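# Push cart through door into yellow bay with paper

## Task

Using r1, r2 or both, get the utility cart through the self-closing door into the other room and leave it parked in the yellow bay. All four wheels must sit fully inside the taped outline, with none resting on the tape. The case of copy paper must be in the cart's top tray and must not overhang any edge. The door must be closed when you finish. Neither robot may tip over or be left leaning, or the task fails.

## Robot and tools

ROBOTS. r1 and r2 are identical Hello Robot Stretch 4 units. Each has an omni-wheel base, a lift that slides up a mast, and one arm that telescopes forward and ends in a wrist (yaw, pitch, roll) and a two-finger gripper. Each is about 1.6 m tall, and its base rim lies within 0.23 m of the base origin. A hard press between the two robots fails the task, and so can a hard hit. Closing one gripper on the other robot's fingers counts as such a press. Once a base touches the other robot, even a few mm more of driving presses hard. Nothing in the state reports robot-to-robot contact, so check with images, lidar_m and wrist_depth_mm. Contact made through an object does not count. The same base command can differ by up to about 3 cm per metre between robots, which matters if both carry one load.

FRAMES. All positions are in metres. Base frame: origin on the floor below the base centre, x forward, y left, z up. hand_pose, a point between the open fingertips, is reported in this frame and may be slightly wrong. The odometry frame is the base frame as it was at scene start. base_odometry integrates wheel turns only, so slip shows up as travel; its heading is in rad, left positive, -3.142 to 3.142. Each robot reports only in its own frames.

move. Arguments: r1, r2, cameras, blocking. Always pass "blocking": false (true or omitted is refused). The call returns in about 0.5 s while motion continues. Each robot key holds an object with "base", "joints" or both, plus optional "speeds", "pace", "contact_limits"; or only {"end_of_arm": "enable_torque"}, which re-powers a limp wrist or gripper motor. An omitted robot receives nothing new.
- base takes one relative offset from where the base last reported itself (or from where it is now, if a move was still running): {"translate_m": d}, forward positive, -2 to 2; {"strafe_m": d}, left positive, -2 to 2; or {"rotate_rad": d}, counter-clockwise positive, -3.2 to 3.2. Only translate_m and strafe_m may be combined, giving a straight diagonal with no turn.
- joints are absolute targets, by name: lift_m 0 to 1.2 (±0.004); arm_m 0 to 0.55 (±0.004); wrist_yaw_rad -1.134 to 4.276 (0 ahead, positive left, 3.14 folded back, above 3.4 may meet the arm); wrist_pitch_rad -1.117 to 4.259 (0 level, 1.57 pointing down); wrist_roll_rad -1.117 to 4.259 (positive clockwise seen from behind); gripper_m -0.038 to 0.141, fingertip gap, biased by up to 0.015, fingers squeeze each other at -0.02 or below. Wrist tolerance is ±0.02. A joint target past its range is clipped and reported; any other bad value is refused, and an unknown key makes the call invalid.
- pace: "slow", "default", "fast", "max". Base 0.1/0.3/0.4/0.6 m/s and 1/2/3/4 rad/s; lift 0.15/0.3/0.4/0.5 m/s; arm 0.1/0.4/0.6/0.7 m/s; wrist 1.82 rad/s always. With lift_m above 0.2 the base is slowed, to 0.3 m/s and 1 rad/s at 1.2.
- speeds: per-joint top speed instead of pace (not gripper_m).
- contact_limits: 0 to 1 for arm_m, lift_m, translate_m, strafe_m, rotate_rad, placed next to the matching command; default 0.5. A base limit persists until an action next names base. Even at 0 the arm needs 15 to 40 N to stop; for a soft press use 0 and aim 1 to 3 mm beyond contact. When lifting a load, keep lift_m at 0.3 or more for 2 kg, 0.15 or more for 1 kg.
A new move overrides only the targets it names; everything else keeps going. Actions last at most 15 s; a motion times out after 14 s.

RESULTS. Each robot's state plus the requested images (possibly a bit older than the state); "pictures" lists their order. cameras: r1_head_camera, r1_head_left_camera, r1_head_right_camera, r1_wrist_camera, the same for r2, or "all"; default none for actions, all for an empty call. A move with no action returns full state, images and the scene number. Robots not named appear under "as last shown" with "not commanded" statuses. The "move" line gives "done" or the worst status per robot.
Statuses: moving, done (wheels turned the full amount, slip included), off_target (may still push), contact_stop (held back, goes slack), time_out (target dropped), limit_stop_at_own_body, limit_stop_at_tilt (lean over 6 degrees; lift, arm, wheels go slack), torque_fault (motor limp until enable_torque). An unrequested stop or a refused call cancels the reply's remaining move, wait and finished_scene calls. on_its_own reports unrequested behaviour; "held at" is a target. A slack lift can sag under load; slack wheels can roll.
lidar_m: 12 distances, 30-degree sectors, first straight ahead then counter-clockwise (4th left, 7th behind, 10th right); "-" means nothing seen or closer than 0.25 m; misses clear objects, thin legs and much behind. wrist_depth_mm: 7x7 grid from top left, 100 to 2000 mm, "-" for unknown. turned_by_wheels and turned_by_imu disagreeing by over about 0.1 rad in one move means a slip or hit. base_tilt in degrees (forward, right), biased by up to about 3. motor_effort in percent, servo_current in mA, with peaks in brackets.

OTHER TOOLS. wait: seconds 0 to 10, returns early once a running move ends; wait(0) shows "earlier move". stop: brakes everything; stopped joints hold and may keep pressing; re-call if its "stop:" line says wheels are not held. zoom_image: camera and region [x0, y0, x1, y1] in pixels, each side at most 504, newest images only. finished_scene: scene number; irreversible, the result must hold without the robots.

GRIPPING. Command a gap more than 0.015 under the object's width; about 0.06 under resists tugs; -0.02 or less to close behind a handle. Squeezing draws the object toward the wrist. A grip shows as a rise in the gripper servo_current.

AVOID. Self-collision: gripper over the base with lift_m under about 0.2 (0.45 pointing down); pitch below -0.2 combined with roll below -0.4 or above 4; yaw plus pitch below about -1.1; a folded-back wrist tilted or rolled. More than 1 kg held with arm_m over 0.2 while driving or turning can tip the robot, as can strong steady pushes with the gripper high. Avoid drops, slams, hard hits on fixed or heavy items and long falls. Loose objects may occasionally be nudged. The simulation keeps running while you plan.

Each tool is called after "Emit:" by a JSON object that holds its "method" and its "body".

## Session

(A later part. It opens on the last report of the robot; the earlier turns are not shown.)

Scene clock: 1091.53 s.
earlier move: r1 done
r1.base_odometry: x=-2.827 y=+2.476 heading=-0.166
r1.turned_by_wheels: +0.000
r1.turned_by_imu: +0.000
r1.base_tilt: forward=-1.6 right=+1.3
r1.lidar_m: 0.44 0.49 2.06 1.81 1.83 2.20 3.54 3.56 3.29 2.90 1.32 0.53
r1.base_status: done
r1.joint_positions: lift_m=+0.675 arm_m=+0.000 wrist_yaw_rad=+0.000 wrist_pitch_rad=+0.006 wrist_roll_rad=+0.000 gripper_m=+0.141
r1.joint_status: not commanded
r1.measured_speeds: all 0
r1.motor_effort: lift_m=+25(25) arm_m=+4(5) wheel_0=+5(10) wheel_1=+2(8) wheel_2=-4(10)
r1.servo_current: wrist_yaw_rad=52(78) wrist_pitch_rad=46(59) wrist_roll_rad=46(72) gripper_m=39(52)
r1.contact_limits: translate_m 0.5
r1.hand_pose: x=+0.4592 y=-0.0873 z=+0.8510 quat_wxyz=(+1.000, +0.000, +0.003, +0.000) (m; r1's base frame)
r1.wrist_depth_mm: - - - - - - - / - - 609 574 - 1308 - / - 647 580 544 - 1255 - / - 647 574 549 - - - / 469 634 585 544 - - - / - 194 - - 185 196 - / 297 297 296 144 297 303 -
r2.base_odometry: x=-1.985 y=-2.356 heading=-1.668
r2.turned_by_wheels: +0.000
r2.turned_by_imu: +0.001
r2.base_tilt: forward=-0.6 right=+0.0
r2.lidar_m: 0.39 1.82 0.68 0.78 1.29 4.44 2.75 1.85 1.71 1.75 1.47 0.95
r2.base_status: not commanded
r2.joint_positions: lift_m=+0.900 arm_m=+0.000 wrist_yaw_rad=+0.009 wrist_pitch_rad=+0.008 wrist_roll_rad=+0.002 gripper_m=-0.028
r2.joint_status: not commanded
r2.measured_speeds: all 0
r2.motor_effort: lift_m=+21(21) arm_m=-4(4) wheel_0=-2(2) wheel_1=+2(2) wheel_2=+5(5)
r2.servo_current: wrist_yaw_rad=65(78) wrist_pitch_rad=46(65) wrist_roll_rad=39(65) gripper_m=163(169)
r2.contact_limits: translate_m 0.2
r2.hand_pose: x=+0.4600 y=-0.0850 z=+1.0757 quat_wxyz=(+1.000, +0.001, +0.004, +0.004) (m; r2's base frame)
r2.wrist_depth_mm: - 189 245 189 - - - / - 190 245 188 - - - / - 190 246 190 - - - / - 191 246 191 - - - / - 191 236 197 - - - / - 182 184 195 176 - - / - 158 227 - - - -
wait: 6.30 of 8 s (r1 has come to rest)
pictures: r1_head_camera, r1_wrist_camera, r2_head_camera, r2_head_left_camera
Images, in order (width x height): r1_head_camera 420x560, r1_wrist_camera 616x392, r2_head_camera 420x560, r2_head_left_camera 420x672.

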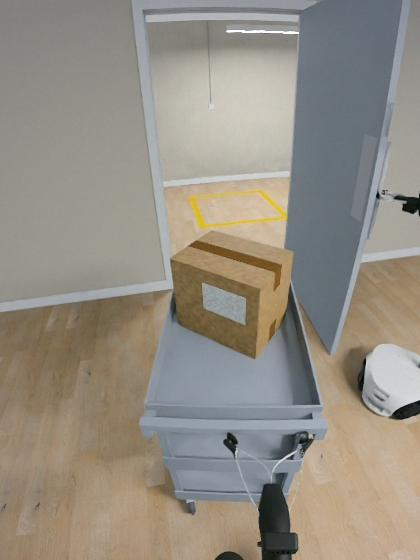

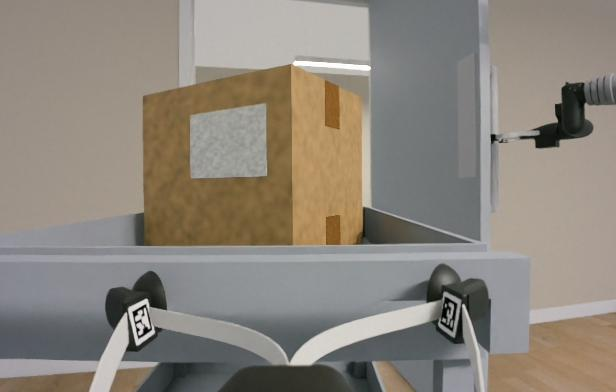

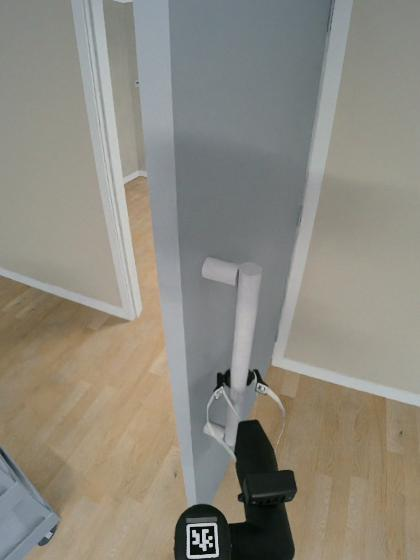

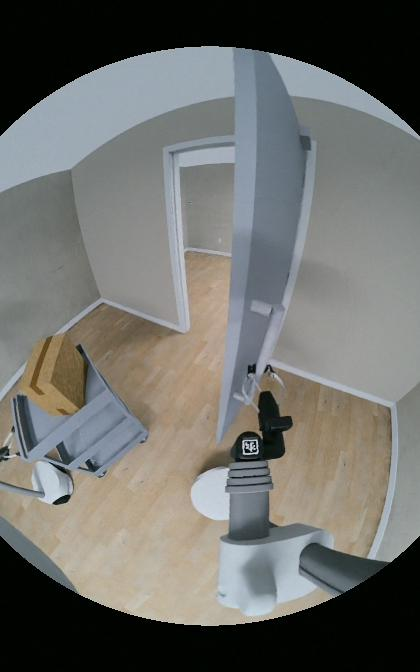

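Emit:
{"method": "move", "body": {"blocking": false, "r1": {"base":{"translate_m":-0.1}}}}

Emit:
{"method": "wait", "body": {"seconds": 2}}

Emit:
{"method": "move", "body": {"blocking": false, "r1": {"base":{"strafe_m":0.24}}}}

Emit:
{"method": "wait", "body": {"seconds": 3}}

Emit:
{"method": "move", "body": {"blocking": false, "r1": {"base":{"rotate_rad":-0.22}}}}

Emit:
{"method": "wait", "body": {"seconds": 2, "cameras": ["r1_wrist_camera","r1_head_camera"]}}

Scene clock: 1101.63 s.
move: r1 moving
r1.base_odometry: x=-2.857 y=+2.481 heading=-0.166
r1.turned_by_wheels: +0.000
r1.turned_by_imu: +0.000
r1.base_tilt: forward=-1.6 right=+1.3
r1.lidar_m: 0.48 0.49 2.05 1.80 1.83 2.18 3.50 3.50 3.31 2.91 1.37 0.53
r1.base_status: translate_m moving
r1.joint_positions: lift_m=+0.675 arm_m=+0.000 wrist_yaw_rad=+0.000 wrist_pitch_rad=+0.006 wrist_roll_rad=+0.000 gripper_m=+0.141
r1.joint_status: not commanded
r1.measured_speeds: translate_m=-0.121 strafe_m=+0.001 rotate_rad=-0.001 lift_m=+0.000 arm_m=+0.000 wrist_yaw_rad=+0.000 wrist_pitch_rad=+0.000 wrist_roll_rad=+0.000
r1.motor_effort: lift_m=+25(25) arm_m=+4(4) wheel_0=-6(9) wheel_1=-5(6) wheel_2=+8(9)
r1.servo_current: wrist_yaw_rad=59(59) wrist_pitch_rad=39(52) wrist_roll_rad=39(65) gripper_m=39(46)
r1.hand_pose: x=+0.4592 y=-0.0873 z=+0.8510 quat_wxyz=(+1.000, +0.000, +0.003, +0.000) (m; r1's base frame)
r1.wrist_depth_mm: - - - - - - - / - - - 603 - 1336 - / - 691 615 564 - 1281 - / - 683 615 569 723 - - / 469 634 621 - - - - / - 194 - - 188 196 - / 1808 325 327 143 332 330 -
r2: as last shown
r2.turned_by_imu: +0.000
r2.base_tilt: forward=-0.6 right=+0.1
r2.lidar_m: 0.40 1.80 0.71 0.76 1.31 4.44 2.74 1.85 1.71 1.77 1.46 0.95
r2.motor_effort: lift_m=+21(21) arm_m=-3(4) wheel_0=-1(2) wheel_1=+2(2) wheel_2=+5(5)
r2.servo_current: wrist_yaw_rad=72(72) wrist_pitch_rad=46(52) wrist_roll_rad=46(59) gripper_m=156(169)
r2.contact_limits: translate_m 0.2
r2.wrist_depth_mm: - 190 246 189 - - - / - 190 245 189 - - - / - 191 246 190 - - - / - 192 247 191 - - - / - 191 237 196 - - - / - 182 184 194 177 - - / - 158 227 - - - -
pictures: none

Scene clock: 1102.70 s.
earlier move: r1 done
r1.base_odometry: x=-2.925 y=+2.492 heading=-0.166
r1.turned_by_wheels: +0.000
r1.turned_by_imu: +0.000
r1.base_tilt: forward=-1.6 right=+1.3
r1.lidar_m: 0.54 0.60 2.03 1.79 1.81 2.16 3.42 3.42 3.32 2.93 1.52 0.57
r1.base_status: done
r1.joint_positions: lift_m=+0.675 arm_m=+0.000 wrist_yaw_rad=+0.000 wrist_pitch_rad=+0.006 wrist_roll_rad=+0.000 gripper_m=+0.141
r1.joint_status: not commanded
r1.measured_speeds: all 0
r1.motor_effort: lift_m=+25(25) arm_m=+4(5) wheel_0=-2(9) wheel_1=-1(6) wheel_2=+0(9)
r1.servo_current: wrist_yaw_rad=52(59) wrist_pitch_rad=39(52) wrist_roll_rad=52(65) gripper_m=46(46)
r1.hand_pose: x=+0.4592 y=-0.0873 z=+0.8510 quat_wxyz=(+1.000, +0.000, +0.003, +0.000) (m; r1's base frame)
r1.wrist_depth_mm: - - - - - - - / - - - - - - - / - - 683 647 - 1397 - / - - 699 647 - - - / - - - - - - - / 392 195 183 399 191 196 - / 407 1863 - 143 404 1808 -
r2.base_odometry: x=-1.985 y=-2.356 heading=-1.668
r2.turned_by_wheels: +0.000
r2.turned_by_imu: +0.000
r2.base_tilt: forward=-0.6 right=+0.1
r2.lidar_m: 0.39 1.80 0.72 0.78 1.37 4.44 2.72 1.86 1.72 1.76 1.48 0.96
r2.base_status: not commanded
r2.joint_positions: lift_m=+0.900 arm_m=+0.000 wrist_yaw_rad=+0.009 wrist_pitch_rad=+0.008 wrist_roll_rad=+0.002 gripper_m=-0.028
r2.joint_status: not commanded
r2.measured_speeds: all 0
r2.motor_effort: lift_m=+21(21) arm_m=-4(4) wheel_0=-2(2) wheel_1=+2(2) wheel_2=+5(5)
r2.servo_current: wrist_yaw_rad=65(72) wrist_pitch_rad=46(59) wrist_roll_rad=33(78) gripper_m=156(169)
r2.contact_limits: translate_m 0.2
r2.hand_pose: x=+0.4600 y=-0.0850 z=+1.0757 quat_wxyz=(+1.000, +0.001, +0.004, +0.004) (m; r2's base frame)
r2.wrist_depth_mm: - 190 244 190 - - - / - 190 245 189 - - - / - 191 246 190 - - - / - 191 246 191 - - - / - 191 236 196 - - - / - 182 184 194 177 - - / - 158 227 - - - -
wait: 1.07 of 2 s (r1 has come to rest)
pictures: none

Scene clock: 1103.20 s.
move: r1 moving
r1.base_odometry: x=-2.919 y=+2.528 heading=-0.166
r1.turned_by_wheels: +0.000
r1.turned_by_imu: +0.000
r1.base_tilt: forward=-1.6 right=+1.3
r1.lidar_m: 0.54 0.59 1.99 1.75 1.76 2.12 3.44 3.46 3.35 2.96 1.47 0.56
r1.base_status: strafe_m moving
r1.joint_positions: lift_m=+0.675 arm_m=+0.000 wrist_yaw_rad=+0.000 wrist_pitch_rad=+0.006 wrist_roll_rad=+0.000 gripper_m=+0.141
r1.joint_status: not commanded
r1.measured_speeds: translate_m=-0.001 strafe_m=+0.140 rotate_rad=+0.007 lift_m=+0.000 arm_m=+0.000 wrist_yaw_rad=+0.000 wrist_pitch_rad=+0.000 wrist_roll_rad=+0.000
r1.motor_effort: lift_m=+25(25) arm_m=+4(5) wheel_0=-10(12) wheel_1=+9(10) wheel_2=-1(2)
r1.servo_current: wrist_yaw_rad=59(65) wrist_pitch_rad=39(52) wrist_roll_rad=65(65) gripper_m=39(46)
r1.hand_pose: x=+0.4592 y=-0.0873 z=+0.8510 quat_wxyz=(+1.000, +0.000, +0.003, +0.000) (m; r1's base frame)
r1.wrist_depth_mm: - - - - - - - / - - - - - - - / - - 715 640 - 1397 - / - - 707 640 788 - - / - - - - - - - / 397 195 182 397 191 196 - / 407 1808 960 136 976 1336 -
r2: as last shown
r2.lidar_m: 0.40 1.81 0.70 0.76 1.39 4.44 2.77 1.85 1.73 1.76 1.48 0.96
r2.motor_effort: lift_m=+21(21) arm_m=-4(4) wheel_0=-2(2) wheel_1=+1(2) wheel_2=+5(5)
r2.servo_current: wrist_yaw_rad=59(72) wrist_pitch_rad=52(59) wrist_roll_rad=39(59) gripper_m=156(169)
r2.contact_limits: translate_m 0.2
r2.wrist_depth_mm: - 190 245 189 - - - / - 190 246 189 - - - / - 191 246 190 - - - / - 191 246 191 - - - / - 191 236 196 - - - / - 183 183 194 177 - - / - 159 227 - - - -
pictures: none

Scene clock: 1104.80 s.
earlier move: r1 done
r1.base_odometry: x=-2.886 y=+2.729 heading=-0.166
r1.turned_by_wheels: +0.000
r1.turned_by_imu: +0.001
r1.base_tilt: forward=-1.6 right=+1.3
r1.lidar_m: 0.55 2.32 1.78 1.57 1.58 1.89 3.48 3.48 3.58 3.17 1.52 0.59
r1.base_status: done
r1.joint_positions: lift_m=+0.675 arm_m=+0.000 wrist_yaw_rad=+0.000 wrist_pitch_rad=+0.006 wrist_roll_rad=+0.000 gripper_m=+0.141
r1.joint_status: not commanded
r1.measured_speeds: all 0
r1.motor_effort: lift_m=+24(25) arm_m=+4(5) wheel_0=-2(12) wheel_1=-1(11) wheel_2=+0(2)
r1.servo_current: wrist_yaw_rad=52(65) wrist_pitch_rad=59(59) wrist_roll_rad=59(65) gripper_m=39(46)
r1.hand_pose: x=+0.4592 y=-0.0873 z=+0.8511 quat_wxyz=(+1.000, +0.000, +0.003, +0.000) (m; r1's base frame)
r1.wrist_depth_mm: - - - - - - - / - - - - - 1464 - / - - - 759 661 640 1397 / - - - 768 668 640 - / - - - - - - - / - 194 362 402 192 196 397 / - 1808 1921 143 - 732 1863
r2.base_odometry: x=-1.985 y=-2.356 heading=-1.668
r2.turned_by_wheels: +0.000
r2.turned_by_imu: +0.000
r2.base_tilt: forward=-0.7 right=+0.1
r2.lidar_m: 0.39 1.80 0.69 0.79 1.65 4.44 2.77 1.84 1.72 1.77 1.48 0.94
r2.base_status: not commanded
r2.joint_positions: lift_m=+0.900 arm_m=+0.000 wrist_yaw_rad=+0.009 wrist_pitch_rad=+0.008 wrist_roll_rad=+0.002 gripper_m=-0.028
r2.joint_status: not commanded
r2.measured_speeds: all 0
r2.motor_effort: lift_m=+21(21) arm_m=-3(4) wheel_0=-2(2) wheel_1=+1(2) wheel_2=+5(5)
r2.servo_current: wrist_yaw_rad=59(72) wrist_pitch_rad=52(59) wrist_roll_rad=52(59) gripper_m=156(169)
r2.contact_limits: translate_m 0.2
r2.hand_pose: x=+0.4600 y=-0.0850 z=+1.0757 quat_wxyz=(+1.000, +0.001, +0.004, +0.004) (m; r2's base frame)
r2.wrist_depth_mm: - 190 245 189 - - - / - 190 245 189 - - - / - 191 245 190 - - - / - 191 246 191 - - - / - 190 236 196 - - - / - 183 184 194 177 - - / - 158 226 - - - -
wait: 1.60 of 3 s (r1 has come to rest)
pictures: none

Scene clock: 1105.30 s.
move: r1 moving
r1.base_odometry: x=-2.886 y=+2.729 heading=-0.360
r1.turned_by_wheels: -0.194
r1.turned_by_imu: -0.195
r1.base_tilt: forward=-1.6 right=+1.3
r1.lidar_m: 0.55 2.31 2.01 1.56 1.55 1.70 2.62 3.48 3.78 3.20 3.13 0.61
r1.base_status: rotate_rad moving
r1.joint_positions: lift_m=+0.675 arm_m=+0.000 wrist_yaw_rad=+0.000 wrist_pitch_rad=+0.006 wrist_roll_rad=+0.000 gripper_m=+0.141
r1.joint_status: not commanded
r1.measured_speeds: translate_m=+0.000 strafe_m=-0.001 rotate_rad=-0.350 lift_m=+0.000 arm_m=+0.000 wrist_yaw_rad=+0.000 wrist_pitch_rad=+0.000 wrist_roll_rad=+0.000
r1.motor_effort: lift_m=+24(24) arm_m=+4(4) wheel_0=+4(8) wheel_1=+1(7) wheel_2=+1(7)
r1.servo_current: wrist_yaw_rad=26(59) wrist_pitch_rad=46(59) wrist_roll_rad=33(59) gripper_m=46(46)
r1.hand_pose: x=+0.4592 y=-0.0873 z=+0.8511 quat_wxyz=(+1.000, +0.000, +0.003, +0.000) (m; r1's base frame)
r1.wrist_depth_mm: - - - - - - - / - - - - 1576 - - / - - 750 683 1499 - - / - - 759 683 831 - - / - 338 - - - - - / - 195 410 427 209 196 - / - 407 917 136 - 1366 -
r2: as last shown
r2.base_tilt: forward=-0.6 right=+0.0
r2.lidar_m: 0.38 1.79 0.71 0.77 1.70 4.44 2.75 1.88 1.71 1.77 1.48 0.95
r2.motor_effort: lift_m=+21(21) arm_m=-4(4) wheel_0=-1(2) wheel_1=+1(2) wheel_2=+5(5)
r2.servo_current: wrist_yaw_rad=65(72) wrist_pitch_rad=52(59) wrist_roll_rad=39(65) gripper_m=156(163)
r2.contact_limits: translate_m 0.2
r2.wrist_depth_mm: - 190 245 189 - - - / - 190 246 189 - - - / - 191 247 190 - - - / - 191 245 190 - - - / - 191 237 196 - - - / - 182 184 195 176 - - / - 159 227 - - - -
pictures: none

Scene clock: 1105.77 s.
earlier move: r1 done
r1.base_odometry: x=-2.886 y=+2.729 heading=-0.386
r1.turned_by_wheels: -0.026
r1.turned_by_imu: -0.026
r1.base_tilt: forward=-1.6 right=+1.3
r1.lidar_m: 0.56 2.29 2.05 1.60 1.58 1.69 2.55 3.47 3.74 3.23 3.15 0.66
r1.base_status: done
r1.joint_positions: lift_m=+0.675 arm_m=+0.000 wrist_yaw_rad=+0.000 wrist_pitch_rad=+0.006 wrist_roll_rad=+0.000 gripper_m=+0.141
r1.joint_status: not commanded
r1.measured_speeds: all 0
r1.motor_effort: lift_m=+24(24) arm_m=+4(4) wheel_0=+1(8) wheel_1=+0(7) wheel_2=+2(7)
r1.servo_current: wrist_yaw_rad=52(59) wrist_pitch_rad=52(59) wrist_roll_rad=46(59) gripper_m=46(46)
r1.hand_pose: x=+0.4592 y=-0.0873 z=+0.8511 quat_wxyz=(+1.000, +0.000, +0.003, +0.000) (m; r1's base frame)
r1.wrist_depth_mm: - - - - - - - / - - - - 1576 - 1255 / - - 732 683 1464 - 1255 / - - 723 683 - - - / - - - - - - - / - 209 415 442 211 196 - / - 421 - 136 1708 1397 1336
r2.base_odometry: x=-1.985 y=-2.356 heading=-1.668
r2.turned_by_wheels: +0.000
r2.turned_by_imu: +0.000
r2.base_tilt: forward=-0.6 right=+0.0
r2.lidar_m: 0.38 1.80 0.71 0.76 1.69 4.43 2.73 1.87 1.73 1.77 1.48 0.95
r2.base_status: not commanded
r2.joint_positions: lift_m=+0.900 arm_m=+0.000 wrist_yaw_rad=+0.009 wrist_pitch_rad=+0.008 wrist_roll_rad=+0.002 gripper_m=-0.028
r2.joint_status: not commanded
r2.measured_speeds: all 0
r2.motor_effort: lift_m=+21(21) arm_m=-4(4) wheel_0=-1(2) wheel_1=+2(2) wheel_2=+5(5)
r2.servo_current: wrist_yaw_rad=59(72) wrist_pitch_rad=52(59) wrist_roll_rad=52(65) gripper_m=163(176)
r2.contact_limits: translate_m 0.2
r2.hand_pose: x=+0.4600 y=-0.0850 z=+1.0757 quat_wxyz=(+1.000, +0.001, +0.004, +0.004) (m; r2's base frame)
r2.wrist_depth_mm: - 190 245 189 - - - / - 190 246 188 - - - / - 191 246 190 - - - / - 191 245 190 - - - / - 191 236 196 - - - / - 182 185 194 177 - - / - 159 227 - - - -
wait: 0.47 of 2 s (r1 has come to rest)
pictures: r1_head_camera, r1_wrist_camera
Images, in order (width x height): r1_head_camera 420x560, r1_wrist_camera 616x392.

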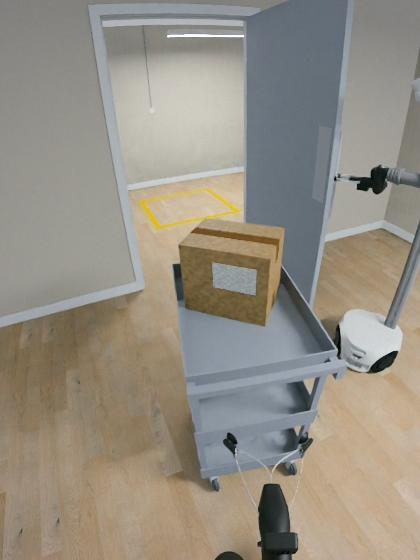

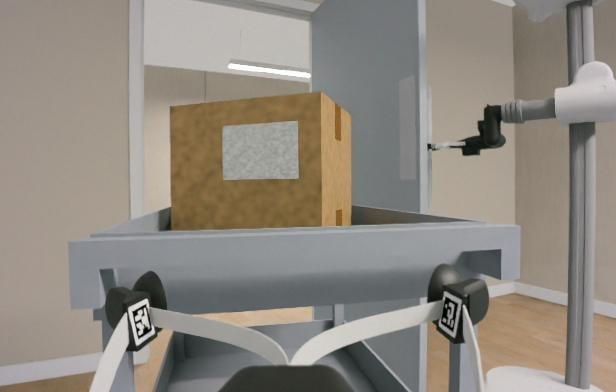

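Emit:
{"method": "move", "body": {"blocking": false, "r1": {"base":{"translate_m":0.5,"strafe_m":0.03},"pace":"slow","contact_limits":{"translate_m":0.5}}}}

Emit:
{"method": "wait", "body": {"seconds": 8, "cameras": ["r1_wrist_camera","r1_head_camera","r2_head_left_camera"]}}

Scene clock: 1120.40 s.
move: r1 moving
r1.base_odometry: x=-2.874 y=+2.725 heading=-0.386
r1.turned_by_wheels: +0.000
r1.turned_by_imu: +0.000
r1.base_tilt: forward=-1.6 right=+1.3
r1.lidar_m: 0.54 2.30 2.06 1.60 1.57 1.70 2.56 3.48 3.76 3.22 3.14 0.63
r1.base_status: translate_m moving; strafe_m moving
r1.joint_positions: lift_m=+0.675 arm_m=+0.000 wrist_yaw_rad=+0.000 wrist_pitch_rad=+0.006 wrist_roll_rad=+0.000 gripper_m=+0.141
r1.joint_status: not commanded
r1.measured_speeds: translate_m=+0.049 strafe_m=+0.003 rotate_rad=+0.003 lift_m=+0.000 arm_m=+0.000 wrist_yaw_rad=+0.000 wrist_pitch_rad=+0.000 wrist_roll_rad=+0.000
r1.motor_effort: lift_m=+24(24) arm_m=+4(4) wheel_0=+5(5) wheel_1=+5(7) wheel_2=-5(6)
r1.servo_current: wrist_yaw_rad=65(65) wrist_pitch_rad=39(52) wrist_roll_rad=59(65) gripper_m=39(46)
r1.contact_limits: translate_m 0.5
r1.hand_pose: x=+0.4592 y=-0.0873 z=+0.8511 quat_wxyz=(+1.000, +0.000, +0.003, +0.000) (m; r1's base frame)
r1.wrist_depth_mm: - - - - - - - / - - - - 1576 - 1255 / - - 715 668 1537 - 1255 / - 768 715 668 - - - / - - - - - - 1281 / - 208 402 427 209 196 - / - 715 - 136 1708 1397 1863
r2: as last shown
r2.base_tilt: forward=-0.6 right=+0.1
r2.lidar_m: 0.39 1.82 0.69 0.77 1.67 4.44 2.73 1.84 1.71 1.75 1.46 0.99
r2.motor_effort: lift_m=+21(21) arm_m=-4(4) wheel_0=-2(2) wheel_1=+2(2) wheel_2=+5(5)
r2.servo_current: wrist_yaw_rad=52(65) wrist_pitch_rad=52(52) wrist_roll_rad=52(59) gripper_m=163(169)
r2.contact_limits: translate_m 0.2
r2.wrist_depth_mm: - 190 245 189 - - - / - 191 245 189 - - - / - 191 246 189 - - - / - 191 247 191 - - - / - 191 236 196 - - - / - 182 184 195 177 - - / - 158 226 - - - -
pictures: none

Scene clock: 1126.20 s.
earlier move: r1 done
r1.base_odometry: x=-2.411 y=+2.569 heading=-0.386
r1.turned_by_wheels: +0.000
r1.turned_by_imu: +0.000
r1.base_tilt: forward=-1.6 right=+1.3
r1.lidar_m: 0.46 0.45 2.00 1.75 1.72 1.87 2.83 3.94 3.84 3.04 1.14 0.55
r1.base_status: done
r1.joint_positions: lift_m=+0.675 arm_m=+0.000 wrist_yaw_rad=-0.001 wrist_pitch_rad=+0.006 wrist_roll_rad=+0.000 gripper_m=+0.141
r1.joint_status: not commanded
r1.measured_speeds: all 0
r1.motor_effort: lift_m=+24(24) arm_m=+4(4) wheel_0=+3(9) wheel_1=+3(7) wheel_2=-2(12)
r1.servo_current: wrist_yaw_rad=39(72) wrist_pitch_rad=52(59) wrist_roll_rad=33(65) gripper_m=46(52)
r1.contact_limits: translate_m 0.5
r1.hand_pose: x=+0.4591 y=-0.0877 z=+0.8511 quat_wxyz=(+1.000, +0.000, +0.003, -0.001) (m; r1's base frame)
r1.wrist_depth_mm: - - - - - 1025 - / - 1464 539 - - 1042 - / - 603 535 654 - 1008 - / - 615 530 661 - - - / 569 627 539 621 - - - / - 191 - - 187 196 - / 290 293 297 145 304 - -
r2.base_odometry: x=-1.985 y=-2.356 heading=-1.668
r2.turned_by_wheels: +0.000
r2.turned_by_imu: +0.001
r2.base_tilt: forward=-0.7 right=+0.1
r2.lidar_m: 0.42 0.76 0.76 0.91 3.99 4.42 2.75 1.87 1.68 1.75 1.47 0.99
r2.base_status: not commanded
r2.joint_positions: lift_m=+0.900 arm_m=+0.000 wrist_yaw_rad=+0.009 wrist_pitch_rad=+0.008 wrist_roll_rad=+0.002 gripper_m=-0.028
r2.joint_status: not commanded
r2.measured_speeds: all 0
r2.motor_effort: lift_m=+21(21) arm_m=-3(4) wheel_0=-1(2) wheel_1=+2(2) wheel_2=+5(5)
r2.servo_current: wrist_yaw_rad=46(78) wrist_pitch_rad=52(59) wrist_roll_rad=46(65) gripper_m=163(169)
r2.contact_limits: translate_m 0.2
r2.hand_pose: x=+0.4600 y=-0.0850 z=+1.0757 quat_wxyz=(+1.000, +0.001, +0.004, +0.004) (m; r2's base frame)
r2.wrist_depth_mm: - 189 245 189 - - - / - 190 244 189 - - - / - 191 246 190 - - - / - 191 246 191 - - - / - 191 236 196 - - - / - 182 184 194 177 - - / - 158 227 - - - -
wait: 5.80 of 8 s (r1 has come to rest)
pictures: r1_head_camera, r1_wrist_camera, r2_head_left_camera
Images, in order (width x height): r1_head_camera 420x560, r1_wrist_camera 616x392, r2_head_left_camera 420x672.

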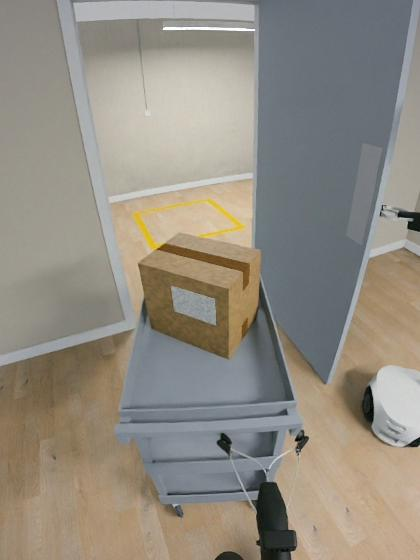

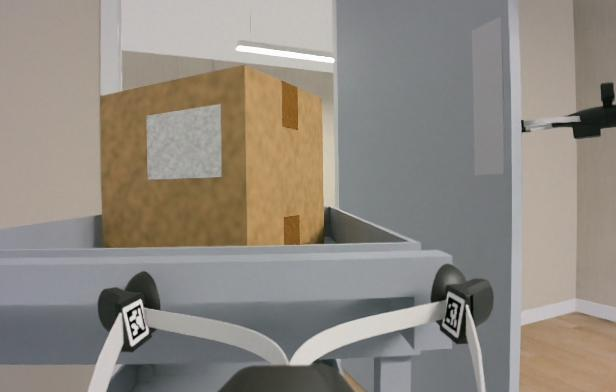

